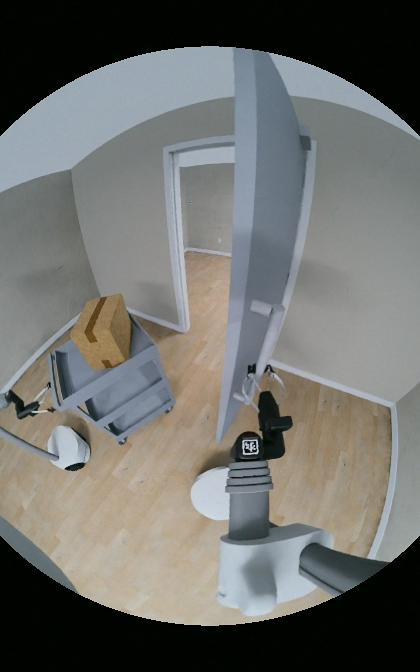

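Emit:
{"method": "move", "body": {"blocking": false, "r1": {"base":{"translate_m":-0.3}}}}

Emit:
{"method": "wait", "body": {"seconds": 3}}

Emit:
{"method": "move", "body": {"blocking": false, "r1": {"base":{"rotate_rad":-1.193}}}}

Emit:
{"method": "wait", "body": {"seconds": 3}}

Emit:
{"method": "move", "body": {"blocking": false, "r1": {"base":{"translate_m":-0.6}}}}

Emit:
{"method": "wait", "body": {"seconds": 4}}

Emit:
{"method": "move", "body": {"blocking": false, "r1": {"base":{"strafe_m":0.9}}}}

Emit:
{"method": "wait", "body": {"seconds": 5, "cameras": ["r1_wrist_camera","r1_head_camera","r2_head_left_camera"]}}

Scene clock: 1153.00 s.
move: r1 moving
r1.base_odometry: x=-2.440 y=+2.580 heading=-0.386
r1.turned_by_wheels: +0.000
r1.turned_by_imu: +0.000
r1.base_tilt: forward=-1.6 right=+1.3
r1.lidar_m: 0.48 0.50 2.04 1.76 1.73 1.88 2.83 3.91 3.88 3.04 1.16 0.53
r1.base_status: translate_m moving
r1.joint_positions: lift_m=+0.675 arm_m=+0.000 wrist_yaw_rad=-0.001 wrist_pitch_rad=+0.006 wrist_roll_rad=+0.000 gripper_m=+0.141
r1.joint_status: not commanded
r1.measured_speeds: translate_m=-0.121 strafe_m=+0.001 rotate_rad=+0.003 lift_m=+0.000 arm_m=+0.000 wrist_yaw_rad=+0.000 wrist_pitch_rad=+0.000 wrist_roll_rad=+0.000
r1.motor_effort: lift_m=+24(24) arm_m=+4(4) wheel_0=-6(7) wheel_1=-6(7) wheel_2=+8(10)
r1.servo_current: wrist_yaw_rad=46(65) wrist_pitch_rad=39(52) wrist_roll_rad=33(65) gripper_m=39(46)
r1.hand_pose: x=+0.4591 y=-0.0877 z=+0.8511 quat_wxyz=(+1.000, +0.000, +0.003, -0.001) (m; r1's base frame)
r1.wrist_depth_mm: - - - - - 1078 - / - - 580 - - 1078 - / - 647 564 691 - 1098 - / - 647 564 647 - - - / 535 654 559 - - - - / - 195 - - 187 196 - / - 317 - 144 338 - -
r2: as last shown
r2.turned_by_imu: +0.000
r2.base_tilt: forward=-0.6 right=+0.1
r2.lidar_m: 0.39 0.78 0.79 0.94 3.97 4.44 2.74 1.86 1.71 1.75 1.47 0.97
r2.motor_effort: lift_m=+21(21) arm_m=-4(4) wheel_0=-2(2) wheel_1=+2(2) wheel_2=+5(5)
r2.servo_current: wrist_yaw_rad=65(72) wrist_pitch_rad=46(52) wrist_roll_rad=52(59) gripper_m=156(169)
r2.contact_limits: translate_m 0.2
r2.wrist_depth_mm: - 190 246 189 - - - / - 191 245 189 - - - / - 191 245 190 - - - / - 191 246 191 - - - / - 191 237 196 - - - / - 182 184 195 177 - - / - 158 227 - - - -
pictures: none

Scene clock: 1155.00 s.
earlier move: r1 done
r1.base_odometry: x=-2.689 y=+2.681 heading=-0.386
r1.turned_by_wheels: +0.000
r1.turned_by_imu: +0.000
r1.base_tilt: forward=-1.6 right=+1.3
r1.lidar_m: 0.74 0.76 2.10 1.65 1.61 1.74 2.61 3.66 3.95 3.15 3.10 1.34
r1.base_status: done
r1.joint_positions: lift_m=+0.675 arm_m=+0.000 wrist_yaw_rad=-0.001 wrist_pitch_rad=+0.006 wrist_roll_rad=+0.000 gripper_m=+0.141
r1.joint_status: not commanded
r1.measured_speeds: all 0
r1.motor_effort: lift_m=+24(24) arm_m=+4(4) wheel_0=-1(8) wheel_1=-1(8) wheel_2=+0(10)
r1.servo_current: wrist_yaw_rad=33(65) wrist_pitch_rad=46(59) wrist_roll_rad=39(72) gripper_m=46(52)
r1.hand_pose: x=+0.4591 y=-0.0877 z=+0.8511 quat_wxyz=(+1.000, +0.000, +0.003, -0.001) (m; r1's base frame)
r1.wrist_depth_mm: - - - - - - - / - - - - 1397 - - / - 931 842 931 1397 - - / - 946 866 960 - - - / - - - 609 - - - / 585 193 - 1205 187 195 - / - - - 136 - 1756 -
r2.base_odometry: x=-1.985 y=-2.356 heading=-1.668
r2.turned_by_wheels: +0.000
r2.turned_by_imu: +0.000
r2.base_tilt: forward=-0.6 right=+0.1
r2.lidar_m: 0.40 0.79 0.77 1.15 3.95 4.44 2.74 1.85 1.73 1.75 1.48 0.93
r2.base_status: not commanded
r2.joint_positions: lift_m=+0.900 arm_m=+0.000 wrist_yaw_rad=+0.009 wrist_pitch_rad=+0.008 wrist_roll_rad=+0.002 gripper_m=-0.028
r2.joint_status: not commanded
r2.measured_speeds: all 0
r2.motor_effort: lift_m=+21(21) arm_m=-4(4) wheel_0=-2(2) wheel_1=+2(2) wheel_2=+5(5)
r2.servo_current: wrist_yaw_rad=39(72) wrist_pitch_rad=52(59) wrist_roll_rad=52(59) gripper_m=163(169)
r2.contact_limits: translate_m 0.2
r2.hand_pose: x=+0.4600 y=-0.0850 z=+1.0757 quat_wxyz=(+1.000, +0.001, +0.004, +0.004) (m; r2's base frame)
r2.wrist_depth_mm: - 190 246 189 - - - / - 191 245 188 - - - / - 191 246 190 - - - / - 191 247 191 - - - / - 191 237 196 - - - / - 182 184 195 177 - - / - 158 227 - - - -
wait: 2.00 of 3 s (r1 has come to rest)
pictures: none

Scene clock: 1155.50 s.
move: r1 moving
r1.base_odometry: x=-2.689 y=+2.682 heading=-0.638
r1.turned_by_wheels: -0.252
r1.turned_by_imu: -0.252
r1.base_tilt: forward=-1.6 right=+1.3
r1.lidar_m: 0.73 0.74 2.15 1.76 1.60 1.63 2.07 3.66 3.70 3.44 3.10 1.33
r1.base_status: rotate_rad moving
r1.joint_positions: lift_m=+0.675 arm_m=+0.000 wrist_yaw_rad=-0.001 wrist_pitch_rad=+0.006 wrist_roll_rad=+0.000 gripper_m=+0.141
r1.joint_status: not commanded
r1.measured_speeds: translate_m=+0.000 strafe_m=+0.000 rotate_rad=-0.969 lift_m=+0.000 arm_m=+0.000 wrist_yaw_rad=+0.000 wrist_pitch_rad=+0.000 wrist_roll_rad=+0.000
r1.motor_effort: lift_m=+24(24) arm_m=+4(4) wheel_0=+8(10) wheel_1=+5(8) wheel_2=+6(8)
r1.servo_current: wrist_yaw_rad=65(65) wrist_pitch_rad=46(52) wrist_roll_rad=59(59) gripper_m=46(52)
r1.hand_pose: x=+0.4591 y=-0.0877 z=+0.8511 quat_wxyz=(+1.000, +0.000, +0.003, -0.001) (m; r1's base frame)
r1.wrist_depth_mm: - - - - - - - / - - - - - - - / 866 798 - 1430 - - - / 842 820 991 - - - - / - - 603 - - - - / 1576 196 1182 - - 197 - / - - - 143 - 1983 -
r2: as last shown
r2.lidar_m: 0.40 0.79 0.79 1.09 3.96 4.43 2.77 1.86 1.71 1.75 1.47 0.95
r2.motor_effort: lift_m=+21(21) arm_m=-3(4) wheel_0=-2(2) wheel_1=+2(2) wheel_2=+5(5)
r2.servo_current: wrist_yaw_rad=59(72) wrist_pitch_rad=52(52) wrist_roll_rad=52(52) gripper_m=156(163)
r2.contact_limits: translate_m 0.2
r2.wrist_depth_mm: - 190 245 189 - - - / - 190 245 189 - - - / - 191 245 189 - - - / - 191 246 191 - - - / - 191 236 196 - - - / - 182 183 194 177 - - / - 158 227 - - - -
pictures: none

Scene clock: 1156.83 s.
earlier move: r1 done
r1.base_odometry: x=-2.689 y=+2.682 heading=-1.578
r1.turned_by_wheels: -0.941
r1.turned_by_imu: -0.946
r1.base_tilt: forward=-1.6 right=+1.2
r1.lidar_m: 3.08 1.37 0.74 0.74 2.19 1.71 1.61 1.65 2.24 3.67 3.80 3.26
r1.base_status: done
r1.joint_positions: lift_m=+0.675 arm_m=+0.000 wrist_yaw_rad=-0.001 wrist_pitch_rad=+0.006 wrist_roll_rad=+0.000 gripper_m=+0.141
r1.joint_status: not commanded
r1.measured_speeds: all 0
r1.motor_effort: lift_m=+24(24) arm_m=+4(4) wheel_0=+2(10) wheel_1=+3(8) wheel_2=+1(9)
r1.servo_current: wrist_yaw_rad=65(72) wrist_pitch_rad=46(59) wrist_roll_rad=39(72) gripper_m=46(52)
r1.hand_pose: x=+0.4591 y=-0.0877 z=+0.8511 quat_wxyz=(+1.000, +0.000, +0.003, -0.001) (m; r1's base frame)
r1.wrist_depth_mm: - - - - - - - / 1182 - - - - - - / - - - - - - - / - - - - - - - / - - - - - - - / - 208 - - - 195 - / 1983 1983 1983 143 - 1756 -
r2.base_odometry: x=-1.985 y=-2.356 heading=-1.668
r2.turned_by_wheels: +0.000
r2.turned_by_imu: +0.000
r2.base_tilt: forward=-0.6 right=+0.0
r2.lidar_m: 0.37 0.78 0.77 1.38 1.35 4.44 2.74 1.84 1.72 1.78 1.46 0.94
r2.base_status: not commanded
r2.joint_positions: lift_m=+0.900 arm_m=+0.000 wrist_yaw_rad=+0.009 wrist_pitch_rad=+0.008 wrist_roll_rad=+0.002 gripper_m=-0.028
r2.joint_status: not commanded
r2.measured_speeds: all 0
r2.motor_effort: lift_m=+21(21) arm_m=-3(4) wheel_0=-2(2) wheel_1=+2(2) wheel_2=+5(5)
r2.servo_current: wrist_yaw_rad=65(72) wrist_pitch_rad=52(59) wrist_roll_rad=39(65) gripper_m=163(169)
r2.contact_limits: translate_m 0.2
r2.hand_pose: x=+0.4600 y=-0.0850 z=+1.0757 quat_wxyz=(+1.000, +0.001, +0.004, +0.004) (m; r2's base frame)
r2.wrist_depth_mm: - 189 245 189 - - - / - 190 245 188 - - - / - 191 246 190 - - - / - 191 246 190 - - - / - 191 236 196 - - - / - 182 183 194 177 - - / - 158 226 - - - -
wait: 1.33 of 3 s (r1 has come to rest)
pictures: none

Scene clock: 1157.33 s.
move: r1 moving
r1.base_odometry: x=-2.689 y=+2.713 heading=-1.579
r1.turned_by_wheels: +0.000
r1.turned_by_imu: +0.000
r1.base_tilt: forward=-1.6 right=+1.3
r1.lidar_m: 3.11 1.37 0.76 0.76 2.20 1.68 1.58 1.65 2.19 3.67 3.78 3.28
r1.base_status: translate_m moving
r1.joint_positions: lift_m=+0.675 arm_m=+0.000 wrist_yaw_rad=-0.001 wrist_pitch_rad=+0.006 wrist_roll_rad=+0.000 gripper_m=+0.141
r1.joint_status: not commanded
r1.measured_speeds: translate_m=-0.123 strafe_m=-0.001 rotate_rad=+0.000 lift_m=+0.000 arm_m=+0.000 wrist_yaw_rad=+0.000 wrist_pitch_rad=+0.000 wrist_roll_rad=+0.000
r1.motor_effort: lift_m=+24(24) arm_m=+4(4) wheel_0=-6(9) wheel_1=-5(8) wheel_2=+9(9)
r1.servo_current: wrist_yaw_rad=65(65) wrist_pitch_rad=46(52) wrist_roll_rad=52(59) gripper_m=46(46)
r1.hand_pose: x=+0.4591 y=-0.0877 z=+0.8511 quat_wxyz=(+1.000, +0.000, +0.003, -0.001) (m; r1's base frame)
r1.wrist_depth_mm: - - - - - - - / 1205 - - - - - - / - - - - - - - / - - - - - - - / - - - - - - - / - 209 - - - 195 - / 1983 1921 1921 144 - 1808 -
r2: as last shown
r2.base_tilt: forward=-0.7 right=+0.1
r2.lidar_m: 0.39 0.76 0.79 1.24 4.09 4.44 2.73 1.89 1.70 1.77 1.48 0.96
r2.motor_effort: lift_m=+21(21) arm_m=-4(4) wheel_0=-2(2) wheel_1=+2(2) wheel_2=+5(5)
r2.servo_current: wrist_yaw_rad=59(65) wrist_pitch_rad=52(52) wrist_roll_rad=46(59) gripper_m=169(169)
r2.contact_limits: translate_m 0.2
r2.wrist_depth_mm: - 190 245 189 - - - / - 190 244 189 - - - / - 191 246 190 - - - / - 190 245 191 - - - / - 191 236 196 - - - / - 182 184 195 177 - - / - 158 227 - - - -
pictures: none

Scene clock: 1160.33 s.
earlier move: r1 done
r1.base_odometry: x=-2.684 y=+3.282 heading=-1.579
r1.turned_by_wheels: +0.000
r1.turned_by_imu: -0.001
r1.base_tilt: forward=-1.5 right=+1.3
r1.lidar_m: 3.68 1.06 1.01 2.08 1.53 1.08 1.01 1.06 1.43 3.65 3.81 3.88
r1.base_status: done
r1.joint_positions: lift_m=+0.675 arm_m=+0.000 wrist_yaw_rad=-0.001 wrist_pitch_rad=+0.006 wrist_roll_rad=+0.000 gripper_m=+0.141
r1.joint_status: not commanded
r1.measured_speeds: all 0
r1.motor_effort: lift_m=+24(24) arm_m=+4(4) wheel_0=-2(9) wheel_1=-1(8) wheel_2=-2(10)
r1.servo_current: wrist_yaw_rad=39(72) wrist_pitch_rad=39(52) wrist_roll_rad=52(65) gripper_m=46(52)
r1.hand_pose: x=+0.4591 y=-0.0877 z=+0.8511 quat_wxyz=(+1.000, +0.000, +0.003, -0.001) (m; r1's base frame)
r1.wrist_depth_mm: - - - - - - - / - - - - - - - / - - - - - - - / - - - - - - - / - - - - - - - / - 208 - - - 196 - / 1863 1576 1983 143 - 1808 -
r2.base_odometry: x=-1.985 y=-2.356 heading=-1.668
r2.turned_by_wheels: +0.000
r2.turned_by_imu: +0.000
r2.base_tilt: forward=-0.6 right=+0.0
r2.lidar_m: 0.41 0.79 0.78 1.71 3.96 4.44 2.71 1.84 1.72 1.77 1.47 0.95
r2.base_status: not commanded
r2.joint_positions: lift_m=+0.900 arm_m=+0.000 wrist_yaw_rad=+0.009 wrist_pitch_rad=+0.008 wrist_roll_rad=+0.002 gripper_m=-0.028
r2.joint_status: not commanded
r2.measured_speeds: all 0
r2.motor_effort: lift_m=+21(21) arm_m=-3(4) wheel_0=-2(2) wheel_1=+2(2) wheel_2=+5(5)
r2.servo_current: wrist_yaw_rad=59(72) wrist_pitch_rad=46(59) wrist_roll_rad=46(65) gripper_m=163(169)
r2.contact_limits: translate_m 0.2
r2.hand_pose: x=+0.4600 y=-0.0850 z=+1.0757 quat_wxyz=(+1.000, +0.001, +0.004, +0.004) (m; r2's base frame)
r2.wrist_depth_mm: - 190 245 189 - - - / - 191 246 188 - - - / - 191 245 190 - - - / - 191 247 191 - - - / - 191 236 196 - - - / - 182 184 194 177 - - / - 159 227 - - - -
wait: 3.00 of 4 s (r1 has come to rest)
pictures: none

Scene clock: 1160.83 s.
move: r1 moving
r1.base_odometry: x=-2.648 y=+3.281 heading=-1.579
r1.turned_by_wheels: +0.000
r1.turned_by_imu: +0.000
r1.base_tilt: forward=-1.6 right=+1.3
r1.lidar_m: 3.70 1.02 0.99 2.06 1.51 1.07 1.02 1.05 1.43 3.66 3.84 3.85
r1.base_status: strafe_m moving
r1.joint_positions: lift_m=+0.675 arm_m=+0.000 wrist_yaw_rad=-0.001 wrist_pitch_rad=+0.006 wrist_roll_rad=+0.000 gripper_m=+0.141
r1.joint_status: not commanded
r1.measured_speeds: translate_m=+0.000 strafe_m=+0.141 rotate_rad=-0.002 lift_m=+0.000 arm_m=+0.000 wrist_yaw_rad=+0.000 wrist_pitch_rad=+0.000 wrist_roll_rad=+0.000
r1.motor_effort: lift_m=+24(24) arm_m=+4(4) wheel_0=-8(10) wheel_1=+9(11) wheel_2=+1(3)
r1.servo_current: wrist_yaw_rad=59(59) wrist_pitch_rad=46(52) wrist_roll_rad=39(52) gripper_m=46(46)
r1.hand_pose: x=+0.4591 y=-0.0877 z=+0.8511 quat_wxyz=(+1.000, +0.000, +0.003, -0.001) (m; r1's base frame)
r1.wrist_depth_mm: - - - - - - - / - - - - - - - / - - - - - - - / - - - - - - - / - - - - - - - / - 208 - - - 196 - / 1863 1618 1921 143 - 1863 -
r2: as last shown
r2.base_tilt: forward=-0.6 right=+0.1
r2.lidar_m: 0.41 0.75 0.79 1.69 3.98 4.44 2.73 1.85 1.73 1.77 1.48 0.96
r2.motor_effort: lift_m=+21(21) arm_m=-4(4) wheel_0=-2(2) wheel_1=+2(2) wheel_2=+5(5)
r2.servo_current: wrist_yaw_rad=65(65) wrist_pitch_rad=52(52) wrist_roll_rad=52(59) gripper_m=163(163)
r2.contact_limits: translate_m 0.2
r2.wrist_depth_mm: - 190 245 189 - - - / - 190 245 189 - - - / - 191 246 190 - - - / - 191 247 191 - - - / - 191 236 196 - - - / - 182 184 194 177 - - / - 158 227 - - - -
pictures: none

Scene clock: 1164.67 s.
earlier move: r1 done
r1.base_odometry: x=-1.784 y=+3.274 heading=-1.579
r1.turned_by_wheels: +0.000
r1.turned_by_imu: +0.005
r1.base_tilt: forward=-1.6 right=+1.3
r1.lidar_m: 0.61 0.74 1.28 1.20 1.26 1.11 1.04 1.08 1.48 3.78 4.71 3.86
r1.base_status: done
r1.joint_positions: lift_m=+0.675 arm_m=+0.000 wrist_yaw_rad=-0.001 wrist_pitch_rad=+0.006 wrist_roll_rad=+0.000 gripper_m=+0.141
r1.joint_status: not commanded
r1.measured_speeds: all 0
r1.motor_effort: lift_m=+24(24) arm_m=+4(4) wheel_0=-2(12) wheel_1=+0(11) wheel_2=+0(3)
r1.servo_current: wrist_yaw_rad=46(65) wrist_pitch_rad=46(59) wrist_roll_rad=39(72) gripper_m=39(52)
r1.hand_pose: x=+0.4591 y=-0.0877 z=+0.8511 quat_wxyz=(+1.000, +0.000, +0.003, -0.001) (m; r1's base frame)
r1.wrist_depth_mm: - - - - - - - / 580 654 - - - - - / 591 661 759 - - - - / 591 654 750 - - - - / 508 459 427 410 - - - / - 196 418 1756 - 196 - / - - 424 143 - 1863 -
r2.base_odometry: x=-1.985 y=-2.356 heading=-1.668
r2.turned_by_wheels: +0.000
r2.turned_by_imu: +0.001
r2.base_tilt: forward=-0.6 right=+0.0
r2.lidar_m: 0.39 0.78 0.78 3.08 3.93 4.44 2.75 1.84 1.71 1.77 1.47 0.92
r2.base_status: not commanded
r2.joint_positions: lift_m=+0.900 arm_m=+0.000 wrist_yaw_rad=+0.009 wrist_pitch_rad=+0.008 wrist_roll_rad=+0.002 gripper_m=-0.028
r2.joint_status: not commanded
r2.measured_speeds: all 0
r2.motor_effort: lift_m=+21(21) arm_m=-4(4) wheel_0=-2(2) wheel_1=+1(2) wheel_2=+5(5)
r2.servo_current: wrist_yaw_rad=65(72) wrist_pitch_rad=46(52) wrist_roll_rad=52(65) gripper_m=163(169)
r2.contact_limits: translate_m 0.2
r2.hand_pose: x=+0.4600 y=-0.0850 z=+1.0757 quat_wxyz=(+1.000, +0.001, +0.004, +0.004) (m; r2's base frame)
r2.wrist_depth_mm: - 190 245 190 - - - / - 190 246 189 - - - / - 191 247 190 - - - / - 191 246 191 - - - / - 191 237 196 - - - / - 182 184 193 177 - - / - 158 227 - - - -
wait: 3.83 of 5 s (r1 has come to rest)
pictures: r1_head_camera, r1_wrist_camera, r2_head_left_camera
Images, in order (width x height): r1_head_camera 420x560, r1_wrist_camera 616x392, r2_head_left_camera 420x672.

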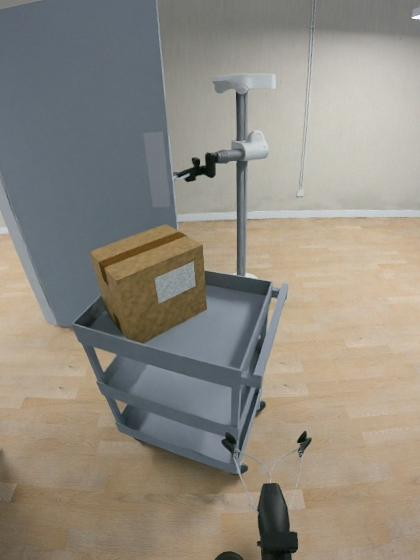

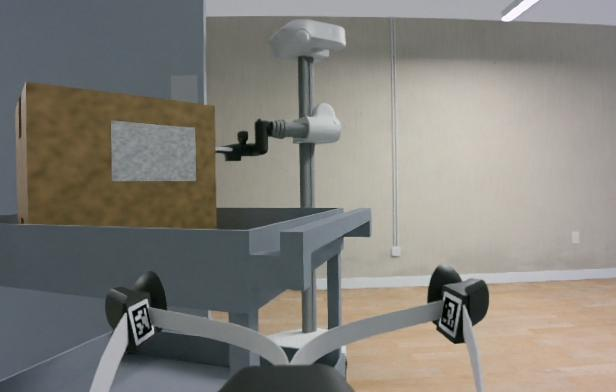

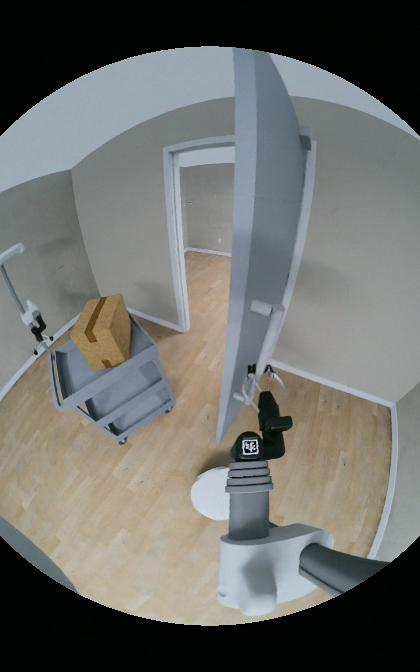

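Emit:
{"method": "move", "body": {"blocking": false, "r1": {"base":{"strafe_m":0.36},"pace":"default"}}}

Emit:
{"method": "wait", "body": {"seconds": 3, "cameras": ["r1_head_camera","r1_wrist_camera","r1_head_left_camera","r1_head_right_camera"]}}

Scene clock: 1196.47 s.
move: r1 moving
r1.base_odometry: x=-1.748 y=+3.274 heading=-1.579
r1.turned_by_wheels: +0.000
r1.turned_by_imu: +0.000
r1.base_tilt: forward=-1.6 right=+1.2
r1.lidar_m: 0.60 0.73 1.26 1.17 1.21 1.09 1.05 1.08 1.50 3.81 4.78 3.85
r1.base_status: strafe_m moving
r1.joint_positions: lift_m=+0.675 arm_m=+0.000 wrist_yaw_rad=-0.001 wrist_pitch_rad=+0.006 wrist_roll_rad=+0.000 gripper_m=+0.141
r1.joint_status: not commanded
r1.measured_speeds: translate_m=-0.001 strafe_m=+0.140 rotate_rad=+0.004 lift_m=+0.000 arm_m=+0.000 wrist_yaw_rad=+0.000 wrist_pitch_rad=+0.000 wrist_roll_rad=+0.000
r1.motor_effort: lift_m=+24(24) arm_m=+4(4) wheel_0=-8(10) wheel_1=+9(10) wheel_2=+0(1)
r1.servo_current: wrist_yaw_rad=59(65) wrist_pitch_rad=52(52) wrist_roll_rad=46(52) gripper_m=39(46)
r1.hand_pose: x=+0.4591 y=-0.0877 z=+0.8511 quat_wxyz=(+1.000, +0.000, +0.003, -0.001) (m; r1's base frame)
r1.wrist_depth_mm: - - - - - - - / 564 647 - - - - - / 574 647 741 - - - - / 580 647 732 - - - - / 517 469 433 415 - - - / - 195 430 436 - 196 - / - - - 143 - 1808 -
r2: as last shown
r2.turned_by_imu: +0.000
r2.base_tilt: forward=-0.6 right=+0.1
r2.lidar_m: 0.41 0.78 0.79 3.08 3.98 4.43 2.74 1.85 1.71 1.75 1.47 0.96
r2.motor_effort: lift_m=+21(21) arm_m=-4(4) wheel_0=-2(2) wheel_1=+2(2) wheel_2=+5(5)
r2.servo_current: wrist_yaw_rad=52(65) wrist_pitch_rad=52(52) wrist_roll_rad=46(52) gripper_m=156(163)
r2.contact_limits: translate_m 0.2
r2.wrist_depth_mm: - 190 245 189 - - - / - 190 246 189 - - - / - 191 246 190 - - - / - 191 245 191 - - - / - 191 236 196 - - - / - 182 184 195 177 - - / - 158 227 - - - -
pictures: none

Scene clock: 1198.50 s.
earlier move: r1 done
r1.base_odometry: x=-1.424 y=+3.271 heading=-1.579
r1.turned_by_wheels: +0.000
r1.turned_by_imu: +0.002
r1.base_tilt: forward=-1.6 right=+1.3
r1.lidar_m: 0.70 1.78 0.88 0.84 0.89 1.12 1.04 1.12 1.51 3.88 5.08 0.72
r1.base_status: done
r1.joint_positions: lift_m=+0.675 arm_m=+0.000 wrist_yaw_rad=-0.001 wrist_pitch_rad=+0.006 wrist_roll_rad=+0.000 gripper_m=+0.141
r1.joint_status: not commanded
r1.measured_speeds: all 0
r1.motor_effort: lift_m=+24(24) arm_m=+4(4) wheel_0=-1(11) wheel_1=-1(11) wheel_2=+0(2)
r1.servo_current: wrist_yaw_rad=46(65) wrist_pitch_rad=52(59) wrist_roll_rad=72(78) gripper_m=39(46)
r1.hand_pose: x=+0.4591 y=-0.0877 z=+0.8511 quat_wxyz=(+1.000, +0.000, +0.003, -0.001) (m; r1's base frame)
r1.wrist_depth_mm: - - - - - - - / 1464 - 634 647 - - - / 1499 - 634 609 759 - - / - - 647 609 741 - - / - 591 564 517 480 442 421 / 1537 194 182 - 484 196 436 / 1537 609 - 136 - - 433
r2.base_odometry: x=-1.985 y=-2.356 heading=-1.668
r2.turned_by_wheels: +0.000
r2.turned_by_imu: +0.000
r2.base_tilt: forward=-0.6 right=+0.1
r2.lidar_m: 0.40 0.77 0.79 3.09 3.96 4.44 2.75 1.86 1.73 1.75 1.48 0.94
r2.base_status: not commanded
r2.joint_positions: lift_m=+0.900 arm_m=+0.000 wrist_yaw_rad=+0.009 wrist_pitch_rad=+0.008 wrist_roll_rad=+0.002 gripper_m=-0.028
r2.joint_status: not commanded
r2.measured_speeds: all 0
r2.motor_effort: lift_m=+21(21) arm_m=-3(4) wheel_0=-2(2) wheel_1=+2(2) wheel_2=+5(5)
r2.servo_current: wrist_yaw_rad=59(72) wrist_pitch_rad=46(52) wrist_roll_rad=33(65) gripper_m=163(169)
r2.contact_limits: translate_m 0.2
r2.hand_pose: x=+0.4600 y=-0.0850 z=+1.0757 quat_wxyz=(+1.000, +0.001, +0.004, +0.004) (m; r2's base frame)
r2.wrist_depth_mm: - 190 246 189 - - - / - 190 245 189 - - - / - 191 246 190 - - - / - 191 246 191 - - - / - 191 236 196 - - - / - 182 185 193 177 - - / - 158 226 - - - -
wait: 2.03 of 3 s (r1 has come to rest)
pictures: r1_head_camera, r1_head_left_camera, r1_head_right_camera, r1_wrist_camera
Images, in order (width x height): r1_head_camera 420x560, r1_head_left_camera 420x672, r1_head_right_camera 420x672, r1_wrist_camera 616x392.

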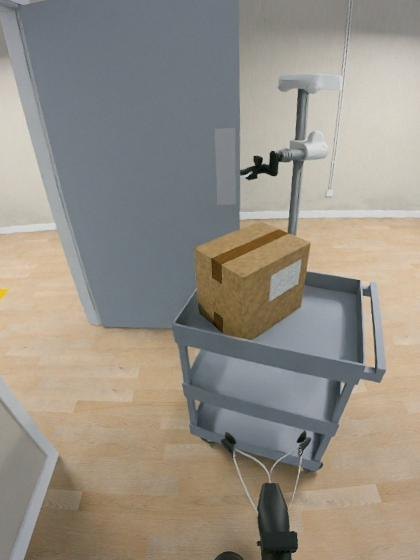

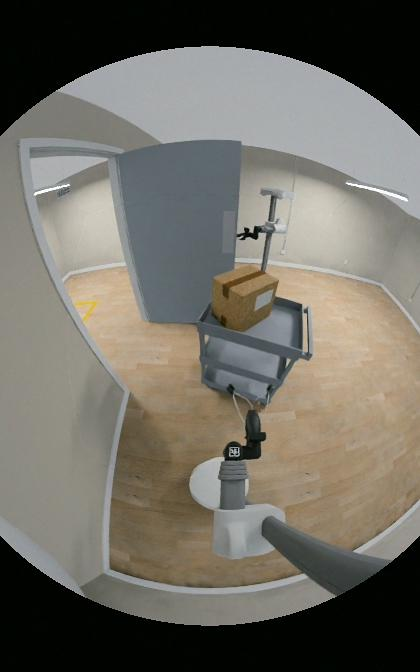

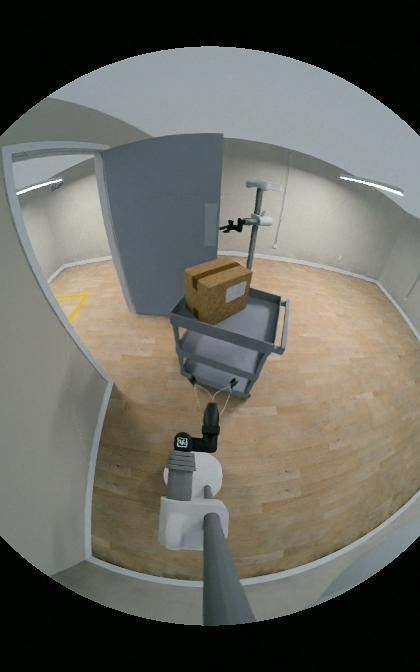

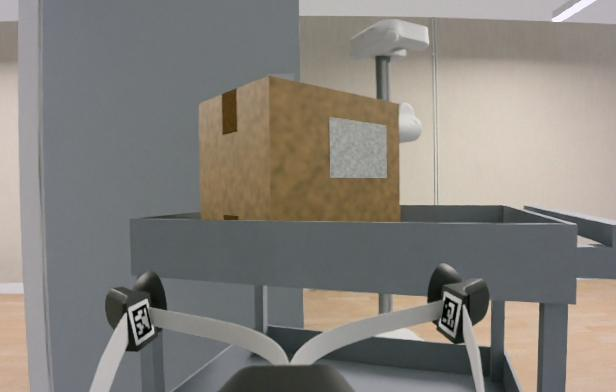

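Emit:
{"method": "move", "body": {"blocking": false, "r1": {"base":{"translate_m":0.4},"pace":"slow"}}}

Emit:
{"method": "wait", "body": {"seconds": 6, "cameras": ["r1_head_camera","r1_wrist_camera"]}}

Scene clock: 1206.03 s.
move: r1 moving
r1.base_odometry: x=-1.425 y=+3.259 heading=-1.579
r1.turned_by_wheels: +0.000
r1.turned_by_imu: +0.000
r1.base_tilt: forward=-1.6 right=+1.2
r1.lidar_m: 0.71 1.74 0.89 0.85 0.89 1.11 1.07 1.11 1.54 3.89 5.13 0.70
r1.base_status: translate_m moving
r1.joint_positions: lift_m=+0.675 arm_m=+0.000 wrist_yaw_rad=-0.001 wrist_pitch_rad=+0.006 wrist_roll_rad=+0.000 gripper_m=+0.141
r1.joint_status: not commanded
r1.measured_speeds: translate_m=+0.048 strafe_m=+0.000 rotate_rad=-0.001 lift_m=+0.000 arm_m=+0.000 wrist_yaw_rad=+0.000 wrist_pitch_rad=+0.000 wrist_roll_rad=+0.000
r1.motor_effort: lift_m=+24(24) arm_m=+4(4) wheel_0=+5(7) wheel_1=+4(4) wheel_2=-6(6)
r1.servo_current: wrist_yaw_rad=46(59) wrist_pitch_rad=52(59) wrist_roll_rad=52(65) gripper_m=39(46)
r1.hand_pose: x=+0.4591 y=-0.0877 z=+0.8511 quat_wxyz=(+1.000, +0.000, +0.003, -0.001) (m; r1's base frame)
r1.wrist_depth_mm: 1464 - - - - - - / 1499 - 597 634 - - - / 1499 - 634 603 750 - - / 1499 - 634 609 715 - - / - 569 539 504 469 439 415 / 1499 194 183 - 466 197 424 / 1537 591 - 136 - 798 418
r2: as last shown
r2.base_tilt: forward=-0.7 right=+0.1
r2.lidar_m: 0.39 0.78 0.77 3.08 3.96 4.44 2.71 1.87 1.71 1.78 1.43 0.95
r2.motor_effort: lift_m=+21(21) arm_m=-4(4) wheel_0=-1(2) wheel_1=+1(2) wheel_2=+5(5)
r2.servo_current: wrist_yaw_rad=59(65) wrist_pitch_rad=46(52) wrist_roll_rad=46(52) gripper_m=156(169)
r2.contact_limits: translate_m 0.2
r2.wrist_depth_mm: - 190 245 189 - - - / - 191 244 188 - - - / - 191 246 189 - - - / - 191 247 191 - - - / - 191 236 196 - - - / - 182 184 194 177 - - / - 158 226 - - - -
pictures: none

Scene clock: 1210.83 s.
earlier move: r1 done
r1.base_odometry: x=-1.428 y=+2.871 heading=-1.579
r1.turned_by_wheels: +0.000
r1.turned_by_imu: +0.000
r1.base_tilt: forward=-1.6 right=+1.2
r1.lidar_m: 0.44 0.49 0.92 0.85 0.89 1.22 1.44 1.49 2.03 4.93 0.69 0.47
r1.base_status: done
r1.joint_positions: lift_m=+0.675 arm_m=+0.000 wrist_yaw_rad=-0.003 wrist_pitch_rad=+0.006 wrist_roll_rad=+0.000 gripper_m=+0.141
r1.joint_status: not commanded
r1.measured_speeds: all 0
r1.motor_effort: lift_m=+24(24) arm_m=+4(4) wheel_0=+4(8) wheel_1=+3(7) wheel_2=-2(11)
r1.servo_current: wrist_yaw_rad=39(85) wrist_pitch_rad=52(59) wrist_roll_rad=52(72) gripper_m=39(52)
r1.hand_pose: x=+0.4590 y=-0.0882 z=+0.8511 quat_wxyz=(+1.000, +0.000, +0.003, -0.001) (m; r1's base frame)
r1.wrist_depth_mm: - 338 291 315 - - - / - 338 291 315 496 - - / - 340 294 314 496 - - / - 342 293 315 539 - - / 357 334 283 278 413 248 249 / 233 208 238 241 242 246 250 / 233 235 237 145 245 248 250
r2.base_odometry: x=-1.985 y=-2.356 heading=-1.668
r2.turned_by_wheels: +0.000
r2.turned_by_imu: +0.001
r2.base_tilt: forward=-0.7 right=+0.1
r2.lidar_m: 0.41 0.65 0.60 3.08 3.95 4.45 2.75 1.86 1.71 1.77 1.45 0.95
r2.base_status: not commanded
r2.joint_positions: lift_m=+0.900 arm_m=+0.000 wrist_yaw_rad=+0.009 wrist_pitch_rad=+0.008 wrist_roll_rad=+0.002 gripper_m=-0.028
r2.joint_status: not commanded
r2.measured_speeds: all 0
r2.motor_effort: lift_m=+21(21) arm_m=-4(4) wheel_0=-2(2) wheel_1=+2(2) wheel_2=+5(5)
r2.servo_current: wrist_yaw_rad=65(78) wrist_pitch_rad=52(59) wrist_roll_rad=46(65) gripper_m=163(169)
r2.contact_limits: translate_m 0.2
r2.hand_pose: x=+0.4600 y=-0.0850 z=+1.0757 quat_wxyz=(+1.000, +0.001, +0.004, +0.004) (m; r2's base frame)
r2.wrist_depth_mm: - 190 245 189 - - - / - 191 245 189 - - - / - 190 245 190 - - - / - 191 246 190 - - - / - 191 237 196 - - - / - 182 184 194 177 - - / 525 158 227 - - - -
wait: 4.80 of 6 s (r1 has come to rest)
pictures: r1_head_camera, r1_wrist_camera
Images, in order (width x height): r1_head_camera 420x560, r1_wrist_camera 616x392.

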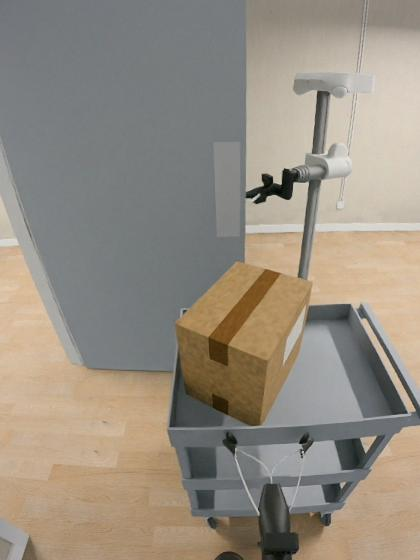

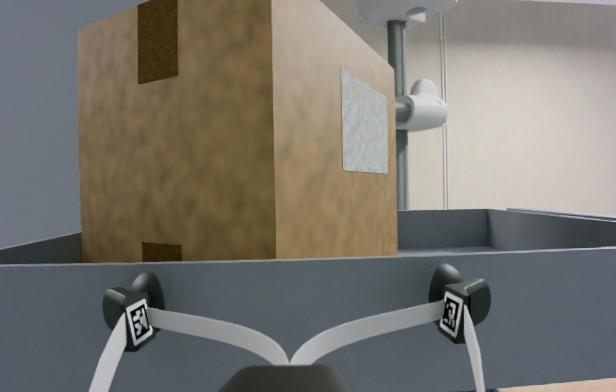

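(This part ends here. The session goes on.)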